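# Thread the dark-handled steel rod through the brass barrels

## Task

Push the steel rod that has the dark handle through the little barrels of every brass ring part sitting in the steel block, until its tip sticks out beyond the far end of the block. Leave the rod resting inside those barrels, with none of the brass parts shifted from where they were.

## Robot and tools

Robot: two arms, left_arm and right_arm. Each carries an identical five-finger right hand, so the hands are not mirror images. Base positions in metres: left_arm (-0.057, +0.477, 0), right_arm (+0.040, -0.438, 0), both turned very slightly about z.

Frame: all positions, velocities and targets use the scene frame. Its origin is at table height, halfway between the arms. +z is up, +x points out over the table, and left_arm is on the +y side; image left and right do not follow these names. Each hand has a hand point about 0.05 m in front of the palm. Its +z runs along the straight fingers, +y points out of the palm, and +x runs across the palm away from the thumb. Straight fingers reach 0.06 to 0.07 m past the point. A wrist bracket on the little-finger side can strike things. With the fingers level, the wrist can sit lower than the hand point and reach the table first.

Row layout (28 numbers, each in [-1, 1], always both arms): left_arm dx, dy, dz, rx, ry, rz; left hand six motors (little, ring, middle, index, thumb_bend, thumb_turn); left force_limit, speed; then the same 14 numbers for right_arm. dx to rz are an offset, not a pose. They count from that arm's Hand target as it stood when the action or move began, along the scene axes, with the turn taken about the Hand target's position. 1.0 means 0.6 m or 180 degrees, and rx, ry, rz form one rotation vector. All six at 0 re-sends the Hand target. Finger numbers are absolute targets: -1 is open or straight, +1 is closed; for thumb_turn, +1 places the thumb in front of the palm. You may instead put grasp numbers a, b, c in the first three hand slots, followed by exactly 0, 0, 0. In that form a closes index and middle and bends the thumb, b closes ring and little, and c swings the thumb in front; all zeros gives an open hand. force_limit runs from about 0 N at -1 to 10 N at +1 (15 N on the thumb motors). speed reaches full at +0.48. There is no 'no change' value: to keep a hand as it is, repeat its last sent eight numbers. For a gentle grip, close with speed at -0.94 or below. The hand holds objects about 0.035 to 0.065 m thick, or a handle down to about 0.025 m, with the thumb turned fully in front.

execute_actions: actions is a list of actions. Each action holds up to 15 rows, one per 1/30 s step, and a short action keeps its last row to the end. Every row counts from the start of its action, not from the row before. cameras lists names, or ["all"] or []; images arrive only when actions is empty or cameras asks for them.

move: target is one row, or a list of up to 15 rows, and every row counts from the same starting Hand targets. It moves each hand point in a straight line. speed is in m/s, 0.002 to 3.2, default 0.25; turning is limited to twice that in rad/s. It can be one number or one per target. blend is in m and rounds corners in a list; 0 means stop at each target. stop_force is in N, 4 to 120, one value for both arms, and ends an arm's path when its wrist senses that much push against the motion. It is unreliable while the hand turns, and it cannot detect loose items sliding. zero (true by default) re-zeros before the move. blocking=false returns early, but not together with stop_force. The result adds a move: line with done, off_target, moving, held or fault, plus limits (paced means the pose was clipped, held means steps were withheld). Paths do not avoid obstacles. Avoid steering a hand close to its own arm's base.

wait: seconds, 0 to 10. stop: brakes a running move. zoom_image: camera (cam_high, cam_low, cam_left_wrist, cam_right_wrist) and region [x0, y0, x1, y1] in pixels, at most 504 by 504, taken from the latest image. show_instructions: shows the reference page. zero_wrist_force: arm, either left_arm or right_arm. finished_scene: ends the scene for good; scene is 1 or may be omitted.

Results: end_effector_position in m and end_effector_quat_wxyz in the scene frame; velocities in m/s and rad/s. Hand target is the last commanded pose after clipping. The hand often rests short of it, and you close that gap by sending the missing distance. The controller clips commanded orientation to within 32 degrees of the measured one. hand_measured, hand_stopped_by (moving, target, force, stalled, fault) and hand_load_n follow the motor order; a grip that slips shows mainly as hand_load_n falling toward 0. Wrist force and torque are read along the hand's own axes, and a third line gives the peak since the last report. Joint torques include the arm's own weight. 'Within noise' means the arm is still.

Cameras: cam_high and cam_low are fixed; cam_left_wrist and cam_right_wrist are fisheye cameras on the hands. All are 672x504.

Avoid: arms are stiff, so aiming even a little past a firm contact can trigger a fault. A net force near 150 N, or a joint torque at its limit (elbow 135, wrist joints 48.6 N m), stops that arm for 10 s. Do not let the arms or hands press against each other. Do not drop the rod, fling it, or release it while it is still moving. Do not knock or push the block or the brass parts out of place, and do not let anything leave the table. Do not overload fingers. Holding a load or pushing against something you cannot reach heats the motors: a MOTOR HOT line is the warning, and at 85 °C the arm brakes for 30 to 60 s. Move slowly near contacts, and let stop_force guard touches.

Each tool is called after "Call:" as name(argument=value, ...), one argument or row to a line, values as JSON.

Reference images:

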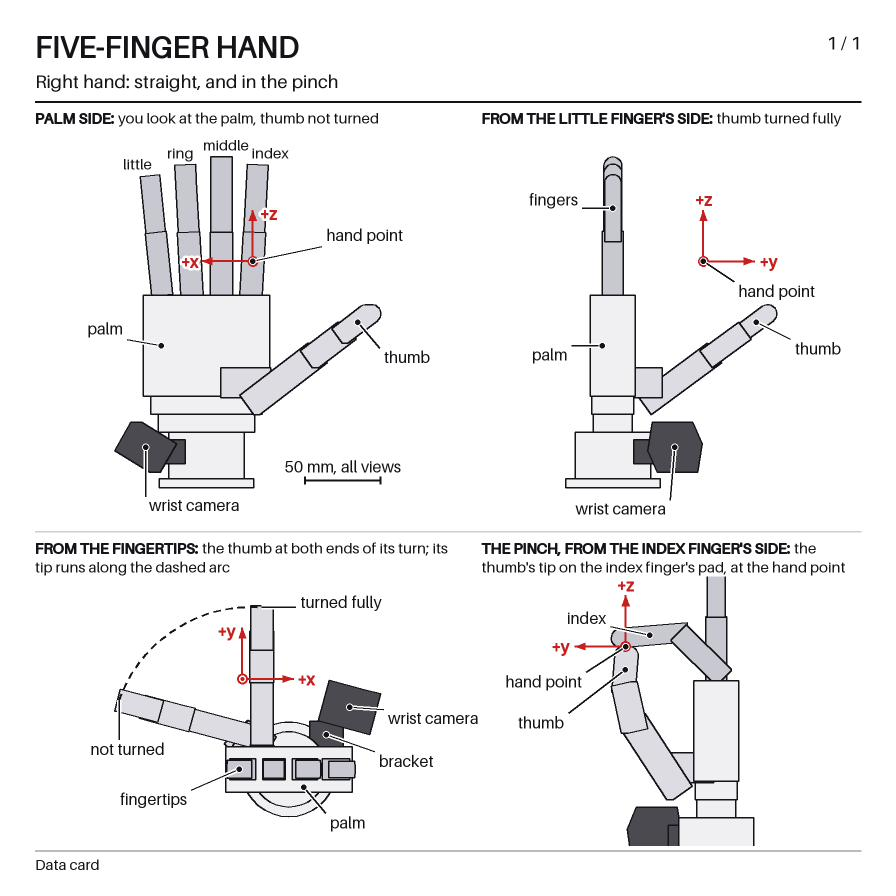

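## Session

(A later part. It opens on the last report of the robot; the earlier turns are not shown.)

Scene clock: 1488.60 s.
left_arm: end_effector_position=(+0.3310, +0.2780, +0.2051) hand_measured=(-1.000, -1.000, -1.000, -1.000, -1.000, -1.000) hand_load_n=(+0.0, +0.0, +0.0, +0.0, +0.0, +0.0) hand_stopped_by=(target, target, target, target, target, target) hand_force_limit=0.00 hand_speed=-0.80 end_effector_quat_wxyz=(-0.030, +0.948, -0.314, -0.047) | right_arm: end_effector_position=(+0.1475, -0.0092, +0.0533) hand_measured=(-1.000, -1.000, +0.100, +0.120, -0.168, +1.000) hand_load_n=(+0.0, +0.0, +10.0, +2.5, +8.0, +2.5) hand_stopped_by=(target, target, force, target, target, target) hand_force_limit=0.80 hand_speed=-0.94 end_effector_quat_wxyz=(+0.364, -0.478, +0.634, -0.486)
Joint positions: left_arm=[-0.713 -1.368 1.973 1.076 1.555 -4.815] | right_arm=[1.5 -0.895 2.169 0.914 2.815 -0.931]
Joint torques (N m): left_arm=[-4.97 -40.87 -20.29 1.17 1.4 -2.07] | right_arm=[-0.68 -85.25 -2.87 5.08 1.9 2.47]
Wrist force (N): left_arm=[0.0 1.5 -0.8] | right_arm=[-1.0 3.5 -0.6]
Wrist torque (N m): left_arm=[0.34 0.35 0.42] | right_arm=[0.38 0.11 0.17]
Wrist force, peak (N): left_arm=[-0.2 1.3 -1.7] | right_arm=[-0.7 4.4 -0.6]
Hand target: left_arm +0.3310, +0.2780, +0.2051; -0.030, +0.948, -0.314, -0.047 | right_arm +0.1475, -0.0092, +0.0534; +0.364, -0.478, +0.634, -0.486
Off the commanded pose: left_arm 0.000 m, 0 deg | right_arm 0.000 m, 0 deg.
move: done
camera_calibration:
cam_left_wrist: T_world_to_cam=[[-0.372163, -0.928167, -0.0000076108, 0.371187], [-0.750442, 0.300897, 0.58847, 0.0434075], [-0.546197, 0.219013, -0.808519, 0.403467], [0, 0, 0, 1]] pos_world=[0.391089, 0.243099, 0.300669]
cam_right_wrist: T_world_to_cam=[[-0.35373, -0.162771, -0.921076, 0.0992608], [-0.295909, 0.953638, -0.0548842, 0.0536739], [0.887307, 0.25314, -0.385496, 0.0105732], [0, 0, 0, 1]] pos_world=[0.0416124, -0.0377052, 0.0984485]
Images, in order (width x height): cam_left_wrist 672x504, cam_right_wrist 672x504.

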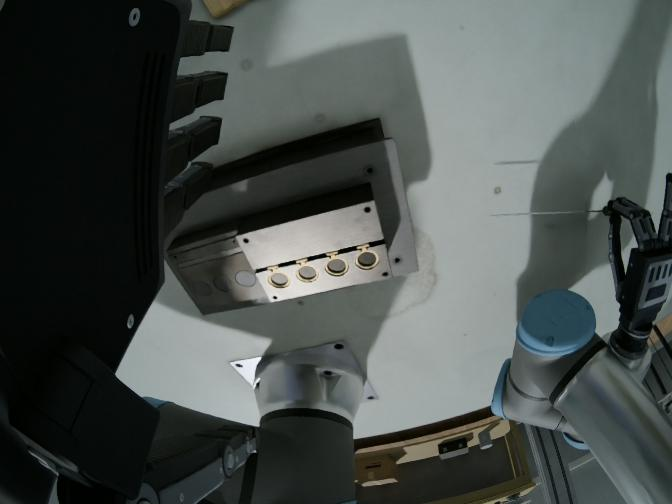

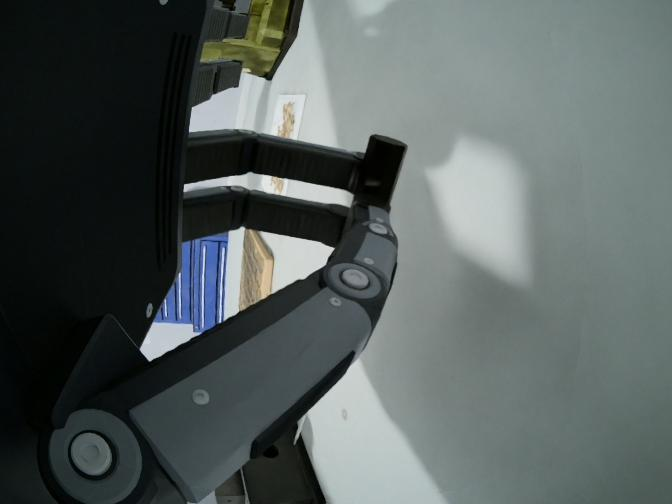

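Call:
move(
  target=[
    [0,0,0,0,0,0,-1,-1,-1,-1,-1,-1,0,-0.8,0.03,0.0,0.0977,0.0539,0.2446,0.0553,-1,-1,0.4,0.12,-0.18,1,0.8,-0.94],
    [0,0,0,0,0,0,-1,-1,-1,-1,-1,-1,0,-0.8,0.1483,0.1317,0.0977,0.0539,0.2446,0.0553,-1,-1,0.4,0.12,-0.18,1,0.8,-0.94],
  ],
  speed=0.2,
  blend=0.02,
  cameras=["all"],
)

Call:
zoom_image(
  camera="cam_right_wrist",
  region=[200, 350, 420, 504],
)

Call:
zoom_image(
  camera="cam_left_wrist",
  region=[330, 160, 560, 300],
)

Scene clock: 1621.90 s.
left_arm: end_effector_position=(+0.3310, +0.2780, +0.2051) hand_measured=(-1.000, -1.000, -1.000, -1.000, -1.000, -1.000) hand_load_n=(-0.5, +0.0, +0.0, +0.0, +0.0, +0.0) hand_stopped_by=(target, target, target, target, target, target) hand_force_limit=0.00 hand_speed=-0.80 end_effector_quat_wxyz=(-0.030, +0.948, -0.314, -0.047) | right_arm: end_effector_position=(+0.2038, +0.0328, +0.1123) hand_measured=(-1.000, -1.000, +0.100, +0.120, -0.168, +1.000) hand_load_n=(+0.0, +0.0, +10.5, +3.0, +8.0, +2.5) hand_stopped_by=(target, target, force, target, target, target) hand_force_limit=0.80 hand_speed=-0.94 end_effector_quat_wxyz=(+0.179, -0.645, +0.719, -0.186)
Joint positions: left_arm=[-0.713 -1.368 1.973 1.076 1.555 -4.815] | right_arm=[1.013 -1.401 2.127 0.576 2.023 -2.099]
Joint torques (N m): left_arm=[-7.95 -38.98 -21.07 0.97 0.94 -2.29] | right_arm=[13.48 -57.3 -19.18 0.51 3.02 2.59]
Wrist force (N): left_arm=[0.1 1.3 -0.9] | right_arm=[-1.3 1.4 2.1]
Wrist torque (N m): left_arm=[0.31 0.34 0.42] | right_arm=[0.06 0.09 -0.26]
Wrist force, peak (N): left_arm=[0.0 1.6 -1.4] | right_arm=[-7.5 -2.7 5.0]
Hand target: left_arm +0.3310, +0.2780, +0.2051; -0.030, +0.948, -0.314, -0.047 | right_arm +0.2037, +0.0327, +0.1123; +0.179, -0.645, +0.719, -0.186 (not the last commanded pose)
Off the commanded pose: left_arm 0.000 m, 0 deg | right_arm 0.049 m, 0 deg.
move: held (right_arm; a check stopped the path); path passed 1 of 2 targets; limits=held
pose unreachable (right arm): on one or more control steps of this call, first in action 0 (counted from 0), this arm could not follow its commanded pose, so it was not sent that pose on those steps. It may still have moved: this result reports where it is.
cause: moving toward the commanded pose would bring a part of the arm too close to another arm (a part of this arm just beyond joint 3 (elbow) and a part of the left arm just beyond its joint 3 (elbow), 30 mm apart when this arm was first held).
camera_calibration:
cam_left_wrist: T_world_to_cam=[[-0.372163, -0.928167, -0.0000076108, 0.371187], [-0.750442, 0.300897, 0.58847, 0.0434075], [-0.546197, 0.219013, -0.808519, 0.403467], [0, 0, 0, 1]] pos_world=[0.391089, 0.243099, 0.300669]
cam_right_wrist: T_world_to_cam=[[-0.880646, -0.15321, -0.448318, 0.234282], [-0.337073, 0.86758, 0.365633, -0.0025359], [0.332933, 0.473109, -0.815674, 0.126907], [0, 0, 0, 1]] pos_world=[0.163213, -0.0219466, 0.209475]

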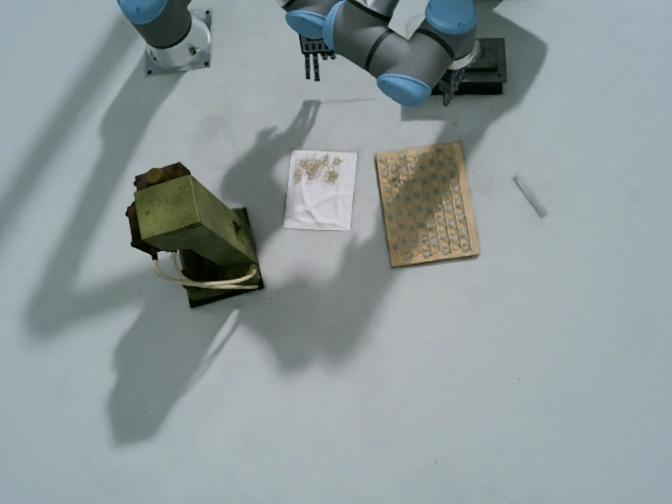

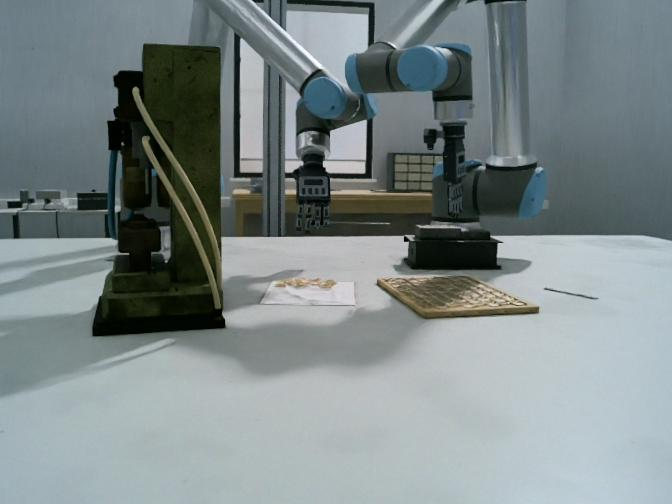

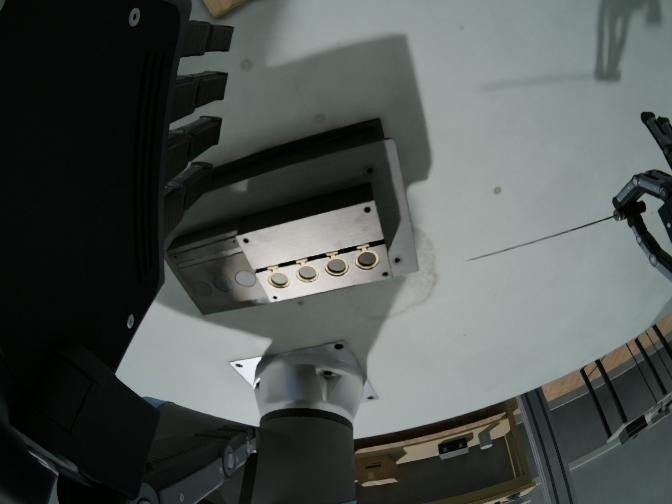

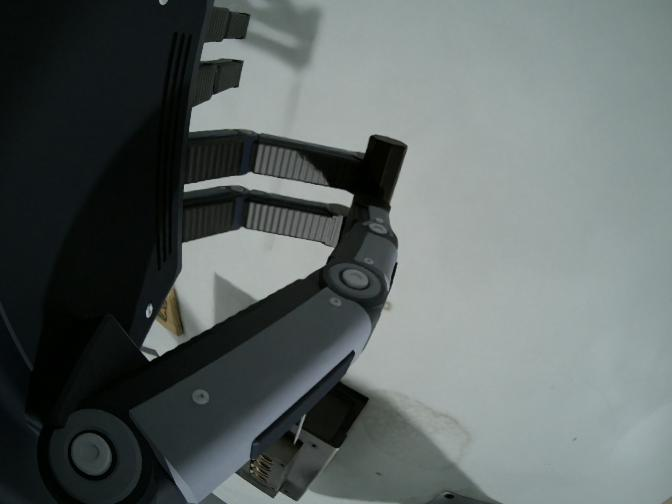

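Scaled by 2.291 from the camera's 672x504 image, which has a finer 960x720 frame.

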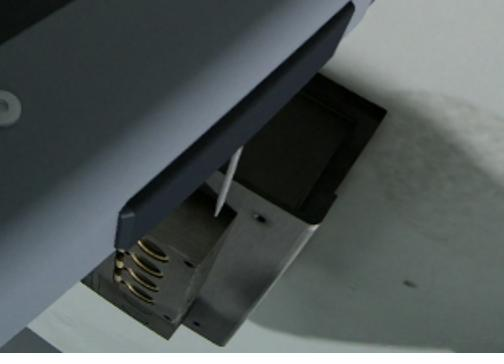

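Scaled by 2.191 from the camera's 672x504 image, which has a finer 960x720 frame.

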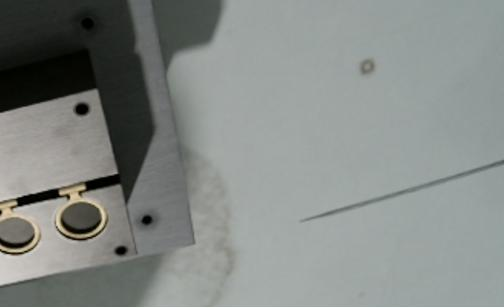

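Call:
move(
  target=[0.04, 0.1767, 0.105, -0.002, 0.0164, 0.3246, -1, -1, -1, -1, -1, -1, 0, -0.8, 0,0,0,0,0,0,-1,-1,0.4,0.12,-0.18,1,0.8,-0.94],
  speed=0.3,
  cameras=["cam_left_wrist"],
)

Scene clock: 1720.83 s.
left_arm: end_effector_position=(+0.3550, +0.3840, +0.2681) hand_measured=(-1.000, -1.000, -1.000, -1.000, -1.000, -1.000) hand_load_n=(+0.0, +0.0, +0.0, +0.0, +0.0, +0.0) hand_stopped_by=(target, target, target, target, target, target) hand_force_limit=0.00 hand_speed=-0.80 end_effector_quat_wxyz=(+0.008, +0.979, +0.188, -0.078) | right_arm: end_effector_position=(+0.2037, +0.0327, +0.1123) hand_measured=(-1.000, -1.000, +0.100, +0.120, -0.168, +1.000) hand_load_n=(+0.0, +0.0, +10.5, +3.0, +8.0, +2.5) hand_stopped_by=(target, target, force, target, target, target) hand_force_limit=0.80 hand_speed=-0.94 end_effector_quat_wxyz=(+0.179, -0.645, +0.719, -0.186)
Joint positions: left_arm=[-0.392 -1.5 2.008 1.182 1.673 -5.505] | right_arm=[1.013 -1.401 2.127 0.576 2.023 -2.099]
Joint torques (N m): left_arm=[11.79 -50.4 -22.14 7.77 3.3 -3.46] | right_arm=[14.59 -61.54 -19.3 0.56 3.11 2.29]
Wrist force (N): left_arm=[0.0 1.2 -1.4] | right_arm=[-1.1 1.6 1.4]
Wrist torque (N m): left_arm=[0.34 0.36 0.38] | right_arm=[0.14 0.08 -0.24]
Wrist force, peak (N): left_arm=[0.5 1.8 -1.3] | right_arm=[-1.8 1.7 2.2]
Hand target: left_arm +0.3550, +0.3840, +0.2681; +0.008, +0.979, +0.188, -0.078 | right_arm +0.2037, +0.0327, +0.1123; +0.179, -0.645, +0.719, -0.186
Off the commanded pose: left_arm 0.000 m, 0 deg | right_arm 0.000 m, 0 deg.
move: done
camera_calibration:
cam_left_wrist: T_world_to_cam=[[0.595983, -0.802997, -0.000331161, 0.0868355], [-0.624873, -0.464038, 0.627856, 0.230977], [-0.50432, -0.373984, -0.77833, 0.648981], [0, 0, 0, 1]] pos_world=[0.419873, 0.419619, 0.36013]
Images, in order (width x height): cam_left_wrist 672x504.

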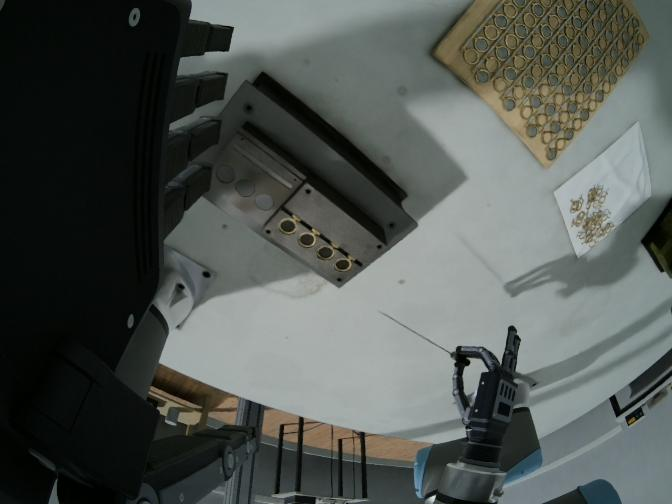

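Call:
zoom_image(
  camera="cam_left_wrist",
  region=[260, 190, 480, 370],
)

Call:
zoom_image(
  camera="cam_left_wrist",
  region=[260, 190, 400, 300],
)

Scaled by 2.291 from the camera's 672x504 image, which has a finer 960x720 frame.

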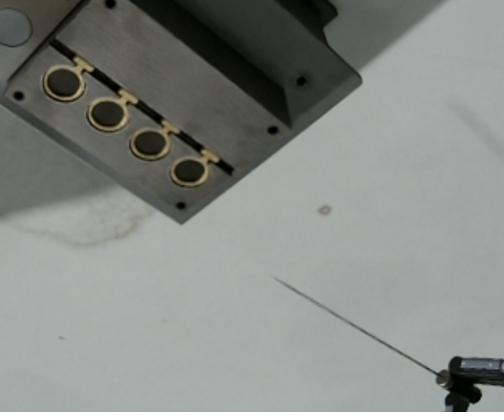

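Scaled by 3.600 from the camera's 672x504 image, which has a finer 960x720 frame.

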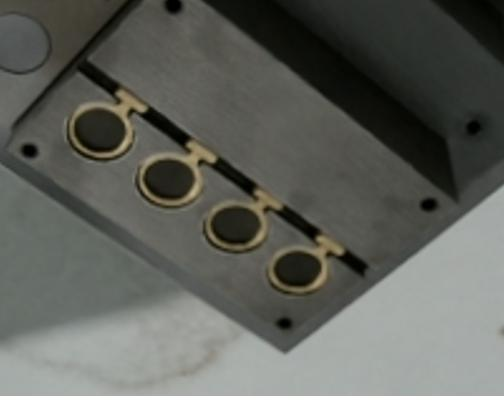

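Call:
move(
  target=[0,0,0,0,0,0, -1, -1, -1, -1, -1, -1, 0, -0.8, 0.0547,0.0618,0,0,0,0,-1,-1,0.4,0.12,-0.18,1,0.8,-0.94],
  speed=0.1,
  cameras=["all"],
)

Call:
zoom_image(
  camera="cam_right_wrist",
  region=[200, 370, 360, 504],
)

Call:
zoom_image(
  camera="cam_left_wrist",
  region=[270, 200, 450, 350],
)

Call:
zoom_image(
  camera="cam_low",
  region=[320, 190, 520, 290],
)

Call:
zoom_image(
  camera="cam_high",
  region=[300, 0, 540, 140],
)

Scene clock: 1750.50 s.
left_arm: end_effector_position=(+0.3550, +0.3840, +0.2681) hand_measured=(-1.000, -1.000, -1.000, -1.000, -1.000, -1.000) hand_load_n=(+0.0, +0.0, +0.0, +0.5, +0.0, +0.0) hand_stopped_by=(target, target, target, target, target, target) hand_force_limit=0.00 hand_speed=-0.80 end_effector_quat_wxyz=(+0.008, +0.979, +0.188, -0.078) | right_arm: end_effector_position=(+0.2365, +0.0697, +0.1123) hand_measured=(-1.000, -1.000, +0.100, +0.120, -0.168, +1.000) hand_load_n=(+0.0, +0.0, +10.0, +3.0, +8.0, +2.5) hand_stopped_by=(target, target, force, target, target, target) hand_force_limit=0.80 hand_speed=-0.94 end_effector_quat_wxyz=(+0.179, -0.645, +0.719, -0.186)
Joint positions: left_arm=[-0.392 -1.5 2.008 1.182 1.673 -5.506] | right_arm=[0.998 -1.337 2.043 0.589 2.018 -2.116]
Joint torques (N m): left_arm=[12.13 -52.62 -22.01 8 3.35 -3.45] | right_arm=[-8.87 -39.49 -33.5 4.39 -2.54 -2.67]
Wrist force (N): left_arm=[-0.1 1.3 -1.1] | right_arm=[-1.4 1.1 1.5]
Wrist torque (N m): left_arm=[0.35 0.37 0.38] | right_arm=[0.07 0.14 0.07]
Wrist force, peak (N): left_arm=[0.1 1.7 -1.2] | right_arm=[-1.3 1.9 2.0]
Hand target: left_arm +0.3550, +0.3840, +0.2681; +0.008, +0.979, +0.188, -0.078 | right_arm +0.2365, +0.0698, +0.1123; +0.179, -0.645, +0.719, -0.186
Off the commanded pose: left_arm 0.000 m, 0 deg | right_arm 0.000 m, 0 deg.
move: done
camera_calibration:
cam_left_wrist: T_world_to_cam=[[0.59614, -0.80288, -0.000307655, 0.0867123], [-0.624799, -0.464155, 0.627843, 0.231], [-0.504226, -0.37409, -0.77834, 0.64899], [0, 0, 0, 1]] pos_world=[0.419873, 0.41962, 0.36013]
cam_right_wrist: T_world_to_cam=[[-0.880617, -0.153286, -0.44835, 0.26875], [-0.33715, 0.867566, 0.365593, -0.0235905], [0.332933, 0.473109, -0.815674, 0.0985153], [0, 0, 0, 1]] pos_world=[0.195913, 0.0150535, 0.209475]

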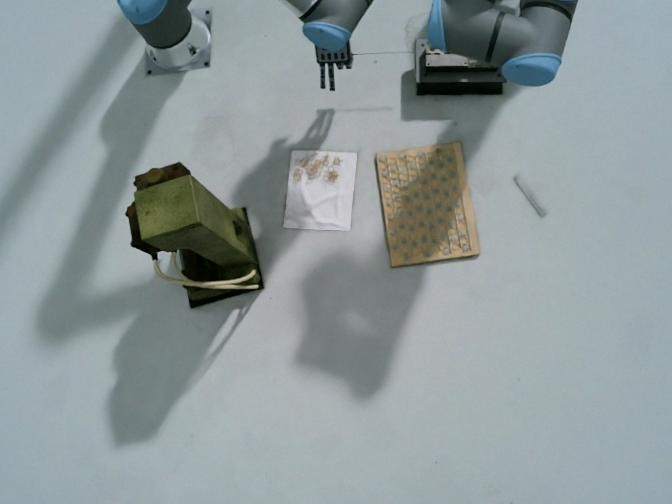

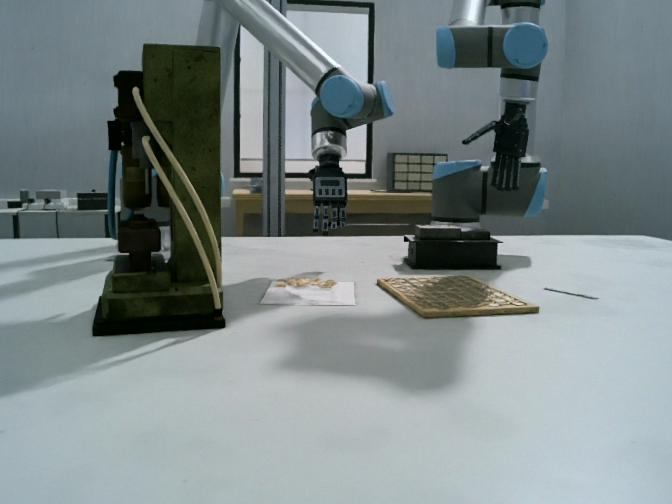

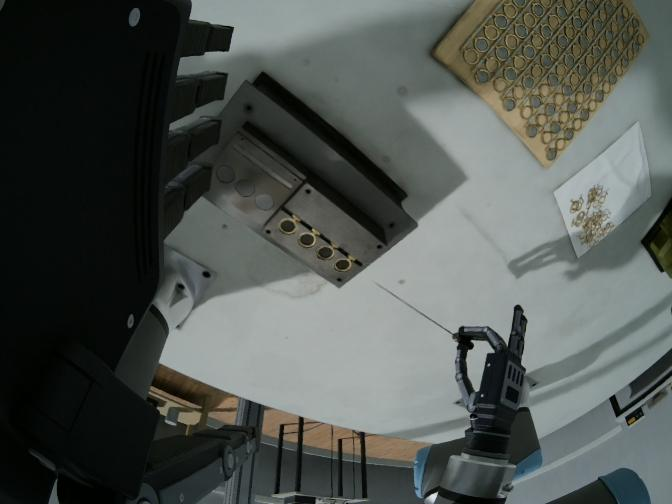

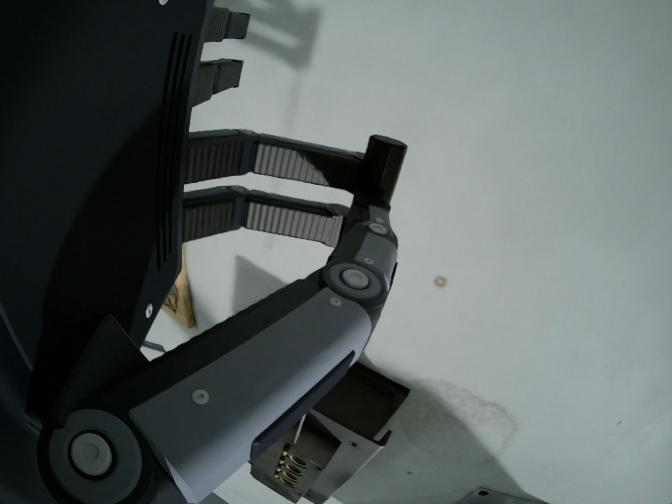

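Scaled by 3.150 from the camera's 672x504 image, which has a finer 960x720 frame.

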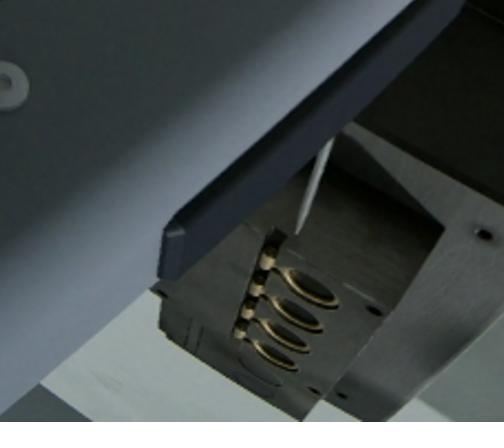

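Scaled by 2.800 from the camera's 672x504 image, which has a finer 960x720 frame.

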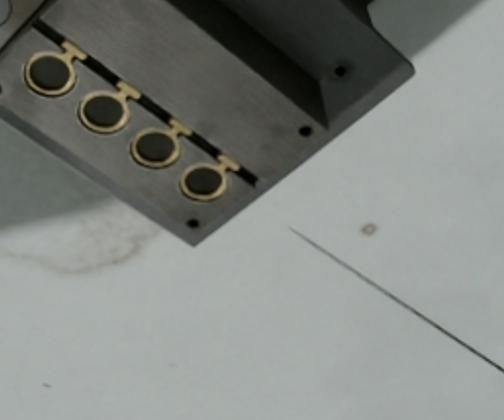

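Scaled by 2.520 from the camera's 672x504 image, which has a finer 960x720 frame.

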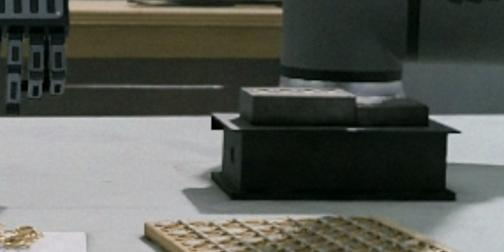

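Scaled by 2.100 from the camera's 672x504 image, which has a finer 960x720 frame.

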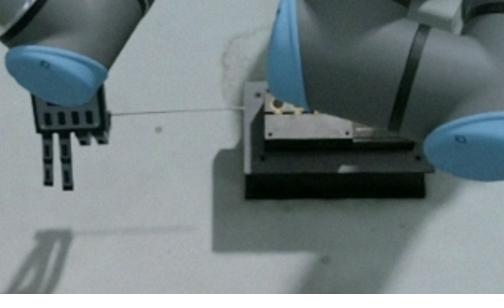

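Call:
move(
  target=[0,0,0,0,0,0, -1, -1, -1, -1, -1, -1, 0, -0.8, 0.0097,0,-0.0067,0,0,0,-1,-1,0.4,0.12,-0.18,1,0.8,-0.94],
  speed=0.05,
  cameras=["all"],
)

Call:
zoom_image(
  camera="cam_right_wrist",
  region=[240, 404, 340, 504],
)

Call:
zoom_image(
  camera="cam_left_wrist",
  region=[320, 230, 420, 320],
)

Call:
zoom_image(
  camera="cam_low",
  region=[370, 200, 470, 260],
)

Scene clock: 1803.53 s.
left_arm: end_effector_position=(+0.3550, +0.3840, +0.2681) hand_measured=(-1.000, -1.000, -1.000, -1.000, -1.000, -1.000) hand_load_n=(+0.0, -0.5, +0.0, +0.0, +0.0, +0.0) hand_stopped_by=(target, target, target, target, target, target) hand_force_limit=0.00 hand_speed=-0.80 end_effector_quat_wxyz=(+0.008, +0.979, +0.188, -0.078) | right_arm: end_effector_position=(+0.2423, +0.0698, +0.1084) hand_measured=(-1.000, -1.000, +0.100, +0.120, -0.168, +1.000) hand_load_n=(-0.5, +0.0, +10.5, +2.5, +8.0, +2.5) hand_stopped_by=(target, target, force, target, target, target) hand_force_limit=0.80 hand_speed=-0.94 end_effector_quat_wxyz=(+0.179, -0.645, +0.719, -0.186)
Joint positions: left_arm=[-0.392 -1.5 2.008 1.182 1.673 -5.506] | right_arm=[0.987 -1.331 2.042 0.578 2.016 -2.127]
Joint torques (N m): left_arm=[6.82 -49.23 -22.96 7.89 2.78 -3.35] | right_arm=[-5.41 -37.48 -20.96 0.3 -2.06 -3.59]
Wrist force (N): left_arm=[-0.1 1.0 -0.7] | right_arm=[-1.3 1.3 1.0]
Wrist torque (N m): left_arm=[0.27 0.36 0.37] | right_arm=[0.14 0.16 0.06]
Wrist force, peak (N): left_arm=[-0.4 1.3 -1.6] | right_arm=[-1.7 1.8 1.7]
Hand target: left_arm +0.3550, +0.3840, +0.2681; +0.008, +0.979, +0.188, -0.078 | right_arm +0.2423, +0.0698, +0.1083; +0.179, -0.645, +0.719, -0.186
Off the commanded pose: left_arm 0.000 m, 0 deg | right_arm 0.000 m, 0 deg.
move: done
camera_calibration:
cam_left_wrist: T_world_to_cam=[[0.59614, -0.80288, -0.000307655, 0.0867123], [-0.624799, -0.464155, 0.627843, 0.231], [-0.504226, -0.37409, -0.77834, 0.64899], [0, 0, 0, 1]] pos_world=[0.419873, 0.41962, 0.36013]
cam_right_wrist: T_world_to_cam=[[-0.880582, -0.153257, -0.448427, 0.27216], [-0.337151, 0.86758, 0.365559, -0.020132], [0.333022, 0.473093, -0.815647, 0.0932652], [0, 0, 0, 1]] pos_world=[0.201813, 0.0150536, 0.205475]

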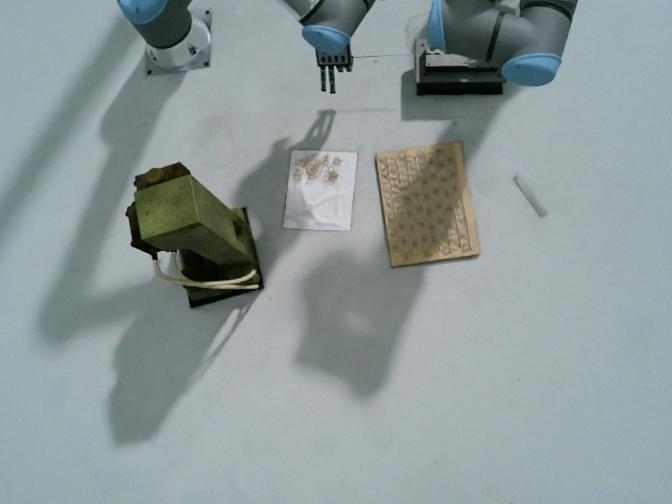

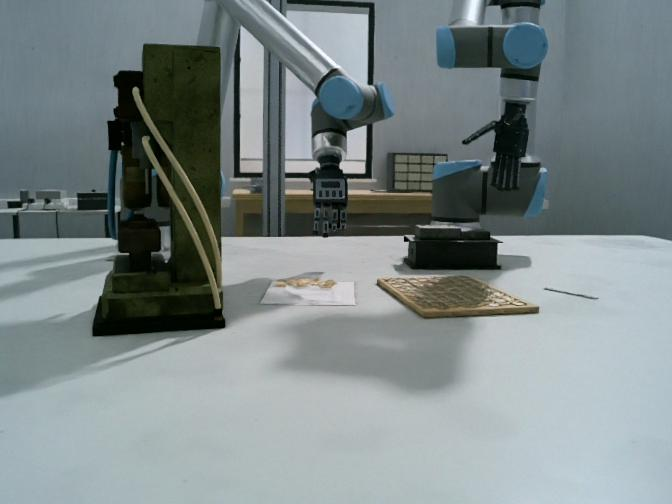

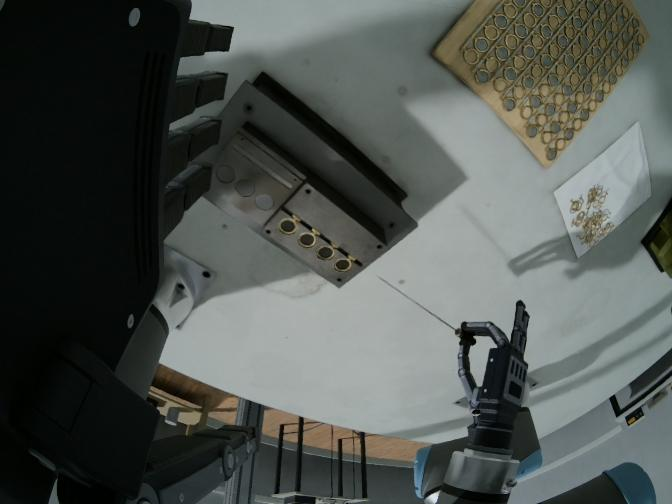

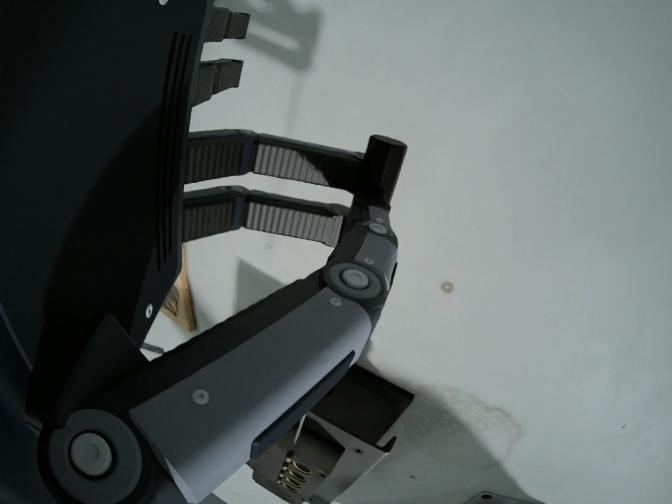

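Scaled by 5.040 from the camera's 672x504 image, which has a finer 960x720 frame.

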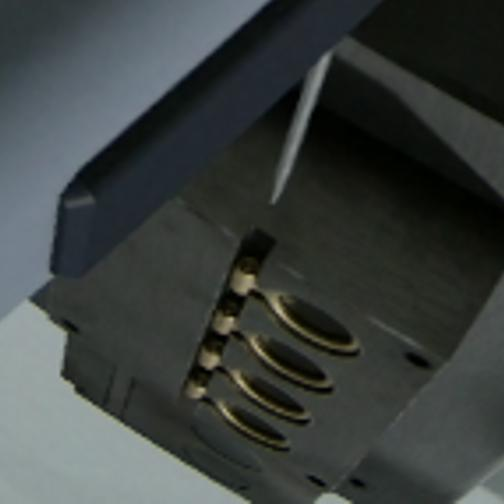

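Scaled by 5.040 from the camera's 672x504 image, which has a finer 960x720 frame.

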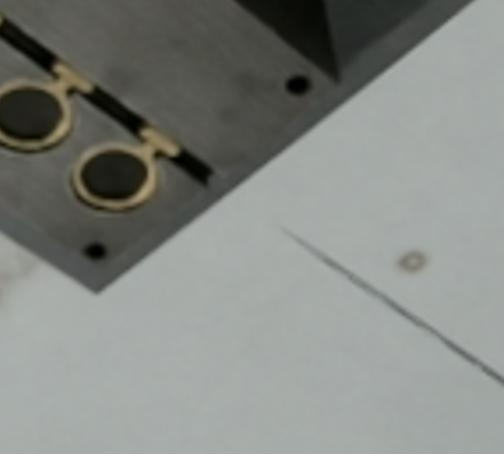

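Scaled by 5.040 from the camera's 672x504 image, which has a finer 960x720 frame.

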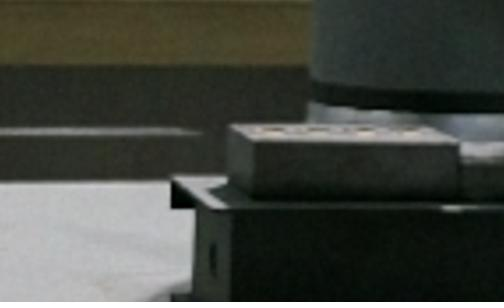

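Call:
zoom_image(
  camera="cam_right_wrist",
  region=[270, 434, 320, 484],
)

Call:
zoom_image(
  camera="cam_left_wrist",
  region=[325, 235, 385, 285],
)

Scaled by 10.080 from the camera's 672x504 image, which has a finer 960x720 frame.

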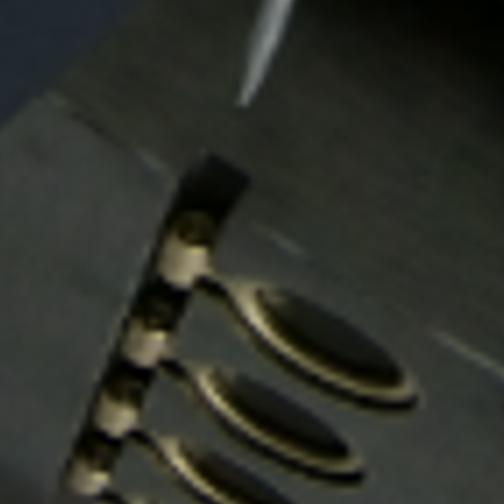

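Scaled by 8.400 from the camera's 672x504 image, which has a finer 960x720 frame.

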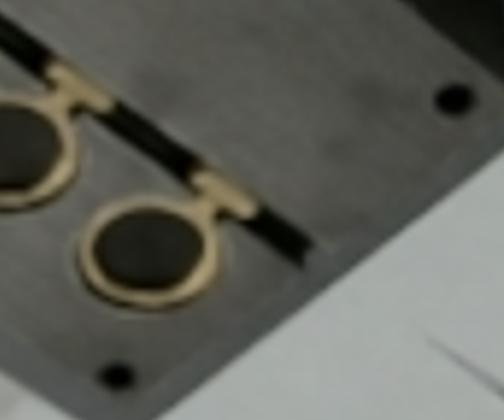

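Call:
move(
  target=[0,0,0,0,0,0, -1, -1, -1, -1, -1, -1, 0, -0.8, -0.0047,0,-0.0095,0.0070,0,-0.00477,-1,-1,0.4,0.12,-0.18,1,0.8,-0.94],
  speed=0.03,
  cameras=["cam_low", "cam_left_wrist", "cam_right_wrist"],
)

Call:
zoom_image(
  camera="cam_right_wrist",
  region=[270, 404, 320, 484],
)

Call:
zoom_image(
  camera="cam_left_wrist",
  region=[320, 230, 420, 310],
)

Call:
zoom_image(
  camera="cam_low",
  region=[340, 205, 440, 255],
)

Scene clock: 1999.60 s.
left_arm: end_effector_position=(+0.3550, +0.3840, +0.2681) hand_measured=(-1.000, -1.000, -1.000, -1.000, -1.000, -1.000) hand_load_n=(+0.0, +0.0, +0.0, +0.0, +0.0, +0.0) hand_stopped_by=(target, target, target, target, target, target) hand_force_limit=0.00 hand_speed=-0.80 end_effector_quat_wxyz=(+0.008, +0.979, +0.188, -0.078) | right_arm: end_effector_position=(+0.2395, +0.0698, +0.1026) hand_measured=(-1.000, -1.000, +0.100, +0.120, -0.168, +1.000) hand_load_n=(+0.0, +0.0, +10.0, +3.0, +8.0, +2.5) hand_stopped_by=(target, target, force, target, target, target) hand_force_limit=0.80 hand_speed=-0.94 end_effector_quat_wxyz=(+0.184, -0.638, +0.726, -0.179)
Joint positions: left_arm=[-0.392 -1.5 2.008 1.182 1.673 -5.506] | right_arm=[0.987 -1.333 2.057 0.556 2.008 -2.107]
Joint torques (N m): left_arm=[6.76 -50.08 -22.05 7.71 2.37 -3.27] | right_arm=[11.59 -68.11 -18.72 0.16 -2.53 2.87]
Wrist force (N): left_arm=[0.1 1.0 -1.0] | right_arm=[-1.4 1.6 1.2]
Wrist torque (N m): left_arm=[0.27 0.35 0.37] | right_arm=[0.14 0.14 -0.28]
Wrist force, peak (N): left_arm=[-0.1 1.6 -1.3] | right_arm=[-1.9 1.6 1.8]
Hand target: left_arm +0.3550, +0.3840, +0.2681; +0.008, +0.979, +0.188, -0.078 | right_arm +0.2395, +0.0698, +0.1026; +0.184, -0.638, +0.726, -0.179
Off the commanded pose: left_arm 0.000 m, 0 deg | right_arm 0.000 m, 0 deg.
move: done
camera_calibration:
cam_left_wrist: T_world_to_cam=[[0.59614, -0.80288, -0.000307655, 0.0867123], [-0.624799, -0.464155, 0.627843, 0.231], [-0.504226, -0.37409, -0.77834, 0.64899], [0, 0, 0, 1]] pos_world=[0.419873, 0.41962, 0.36013]
cam_right_wrist: T_world_to_cam=[[-0.882731, -0.130282, -0.451457, 0.266299], [-0.324242, 0.864274, 0.384574, -0.0238069], [0.340079, 0.485857, -0.805164, 0.0858411], [0, 0, 0, 1]] pos_world=[0.198158, 0.0135633, 0.198494]
Images, in order (width x height): cam_low 672x504, cam_left_wrist 672x504, cam_right_wrist 672x504.

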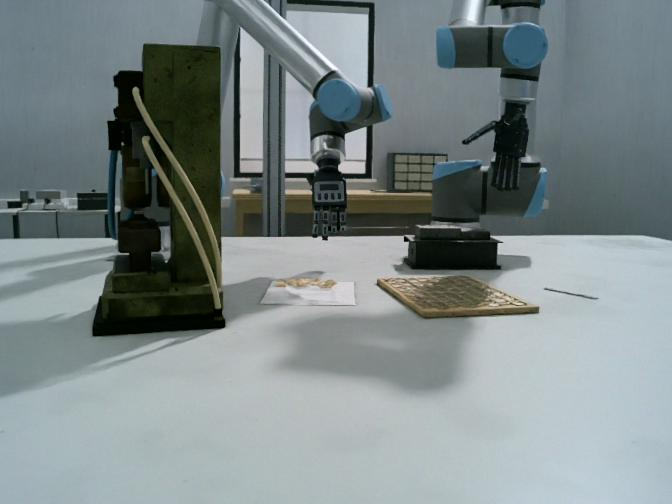

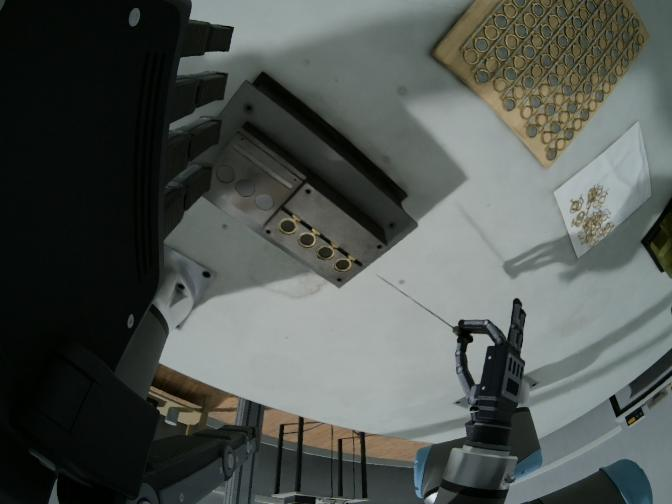

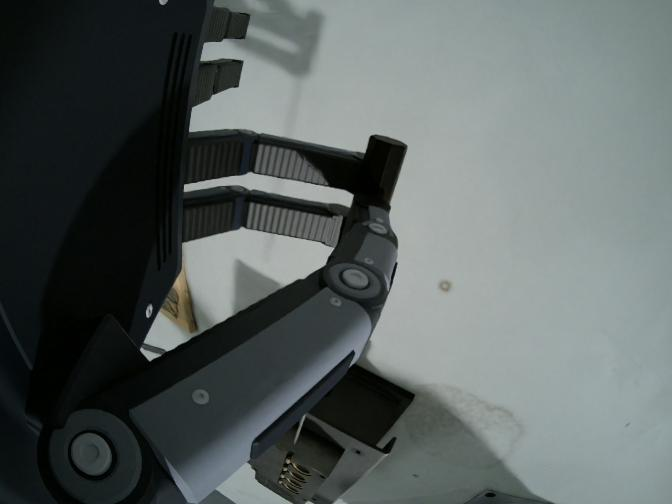

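Scaled by 6.300 from the camera's 672x504 image, which has a finer 960x720 frame.

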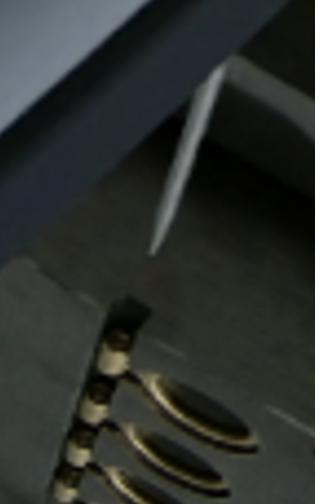

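Scaled by 5.040 from the camera's 672x504 image, which has a finer 960x720 frame.

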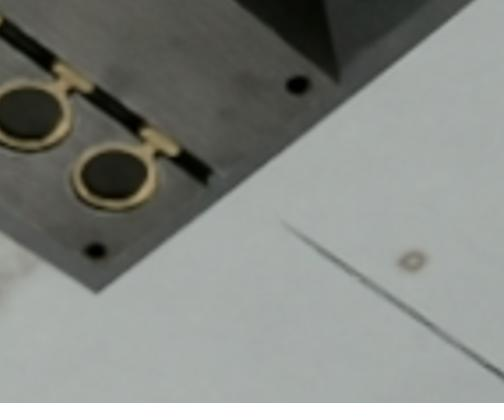

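Scaled by 5.040 from the camera's 672x504 image, which has a finer 960x720 frame.

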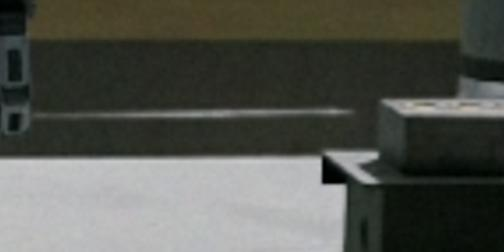

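Call:
zoom_image(
  camera="cam_left_wrist",
  region=[340, 240, 400, 290],
)

Call:
zoom_image(
  camera="cam_left_wrist",
  region=[400, 285, 470, 345],
)

Call:
zoom_image(
  camera="cam_left_wrist",
  region=[285, 205, 345, 255],
)

Scaled by 8.400 from the camera's 672x504 image, which has a finer 960x720 frame.

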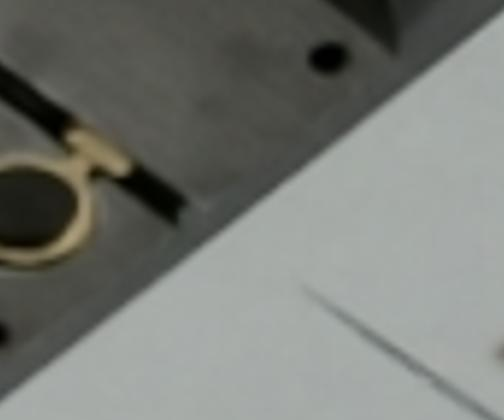

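Scaled by 7.200 from the camera's 672x504 image, which has a finer 960x720 frame.

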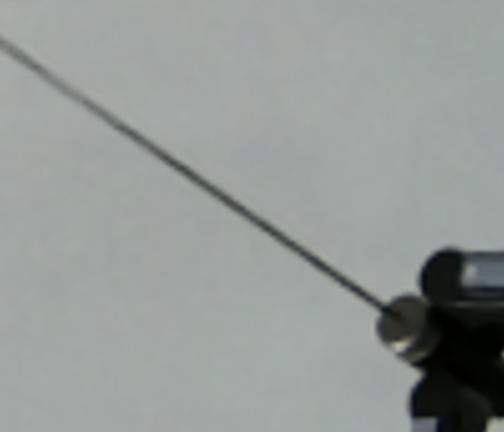

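Scaled by 8.400 from the camera's 672x504 image, which has a finer 960x720 frame.

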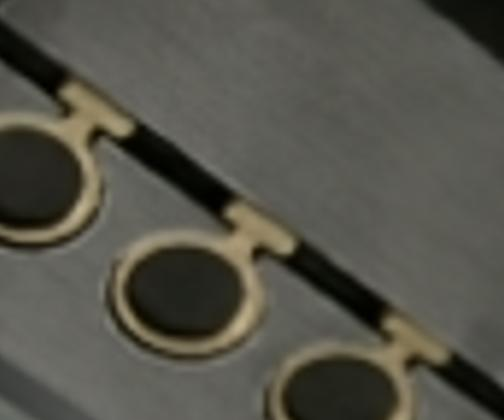

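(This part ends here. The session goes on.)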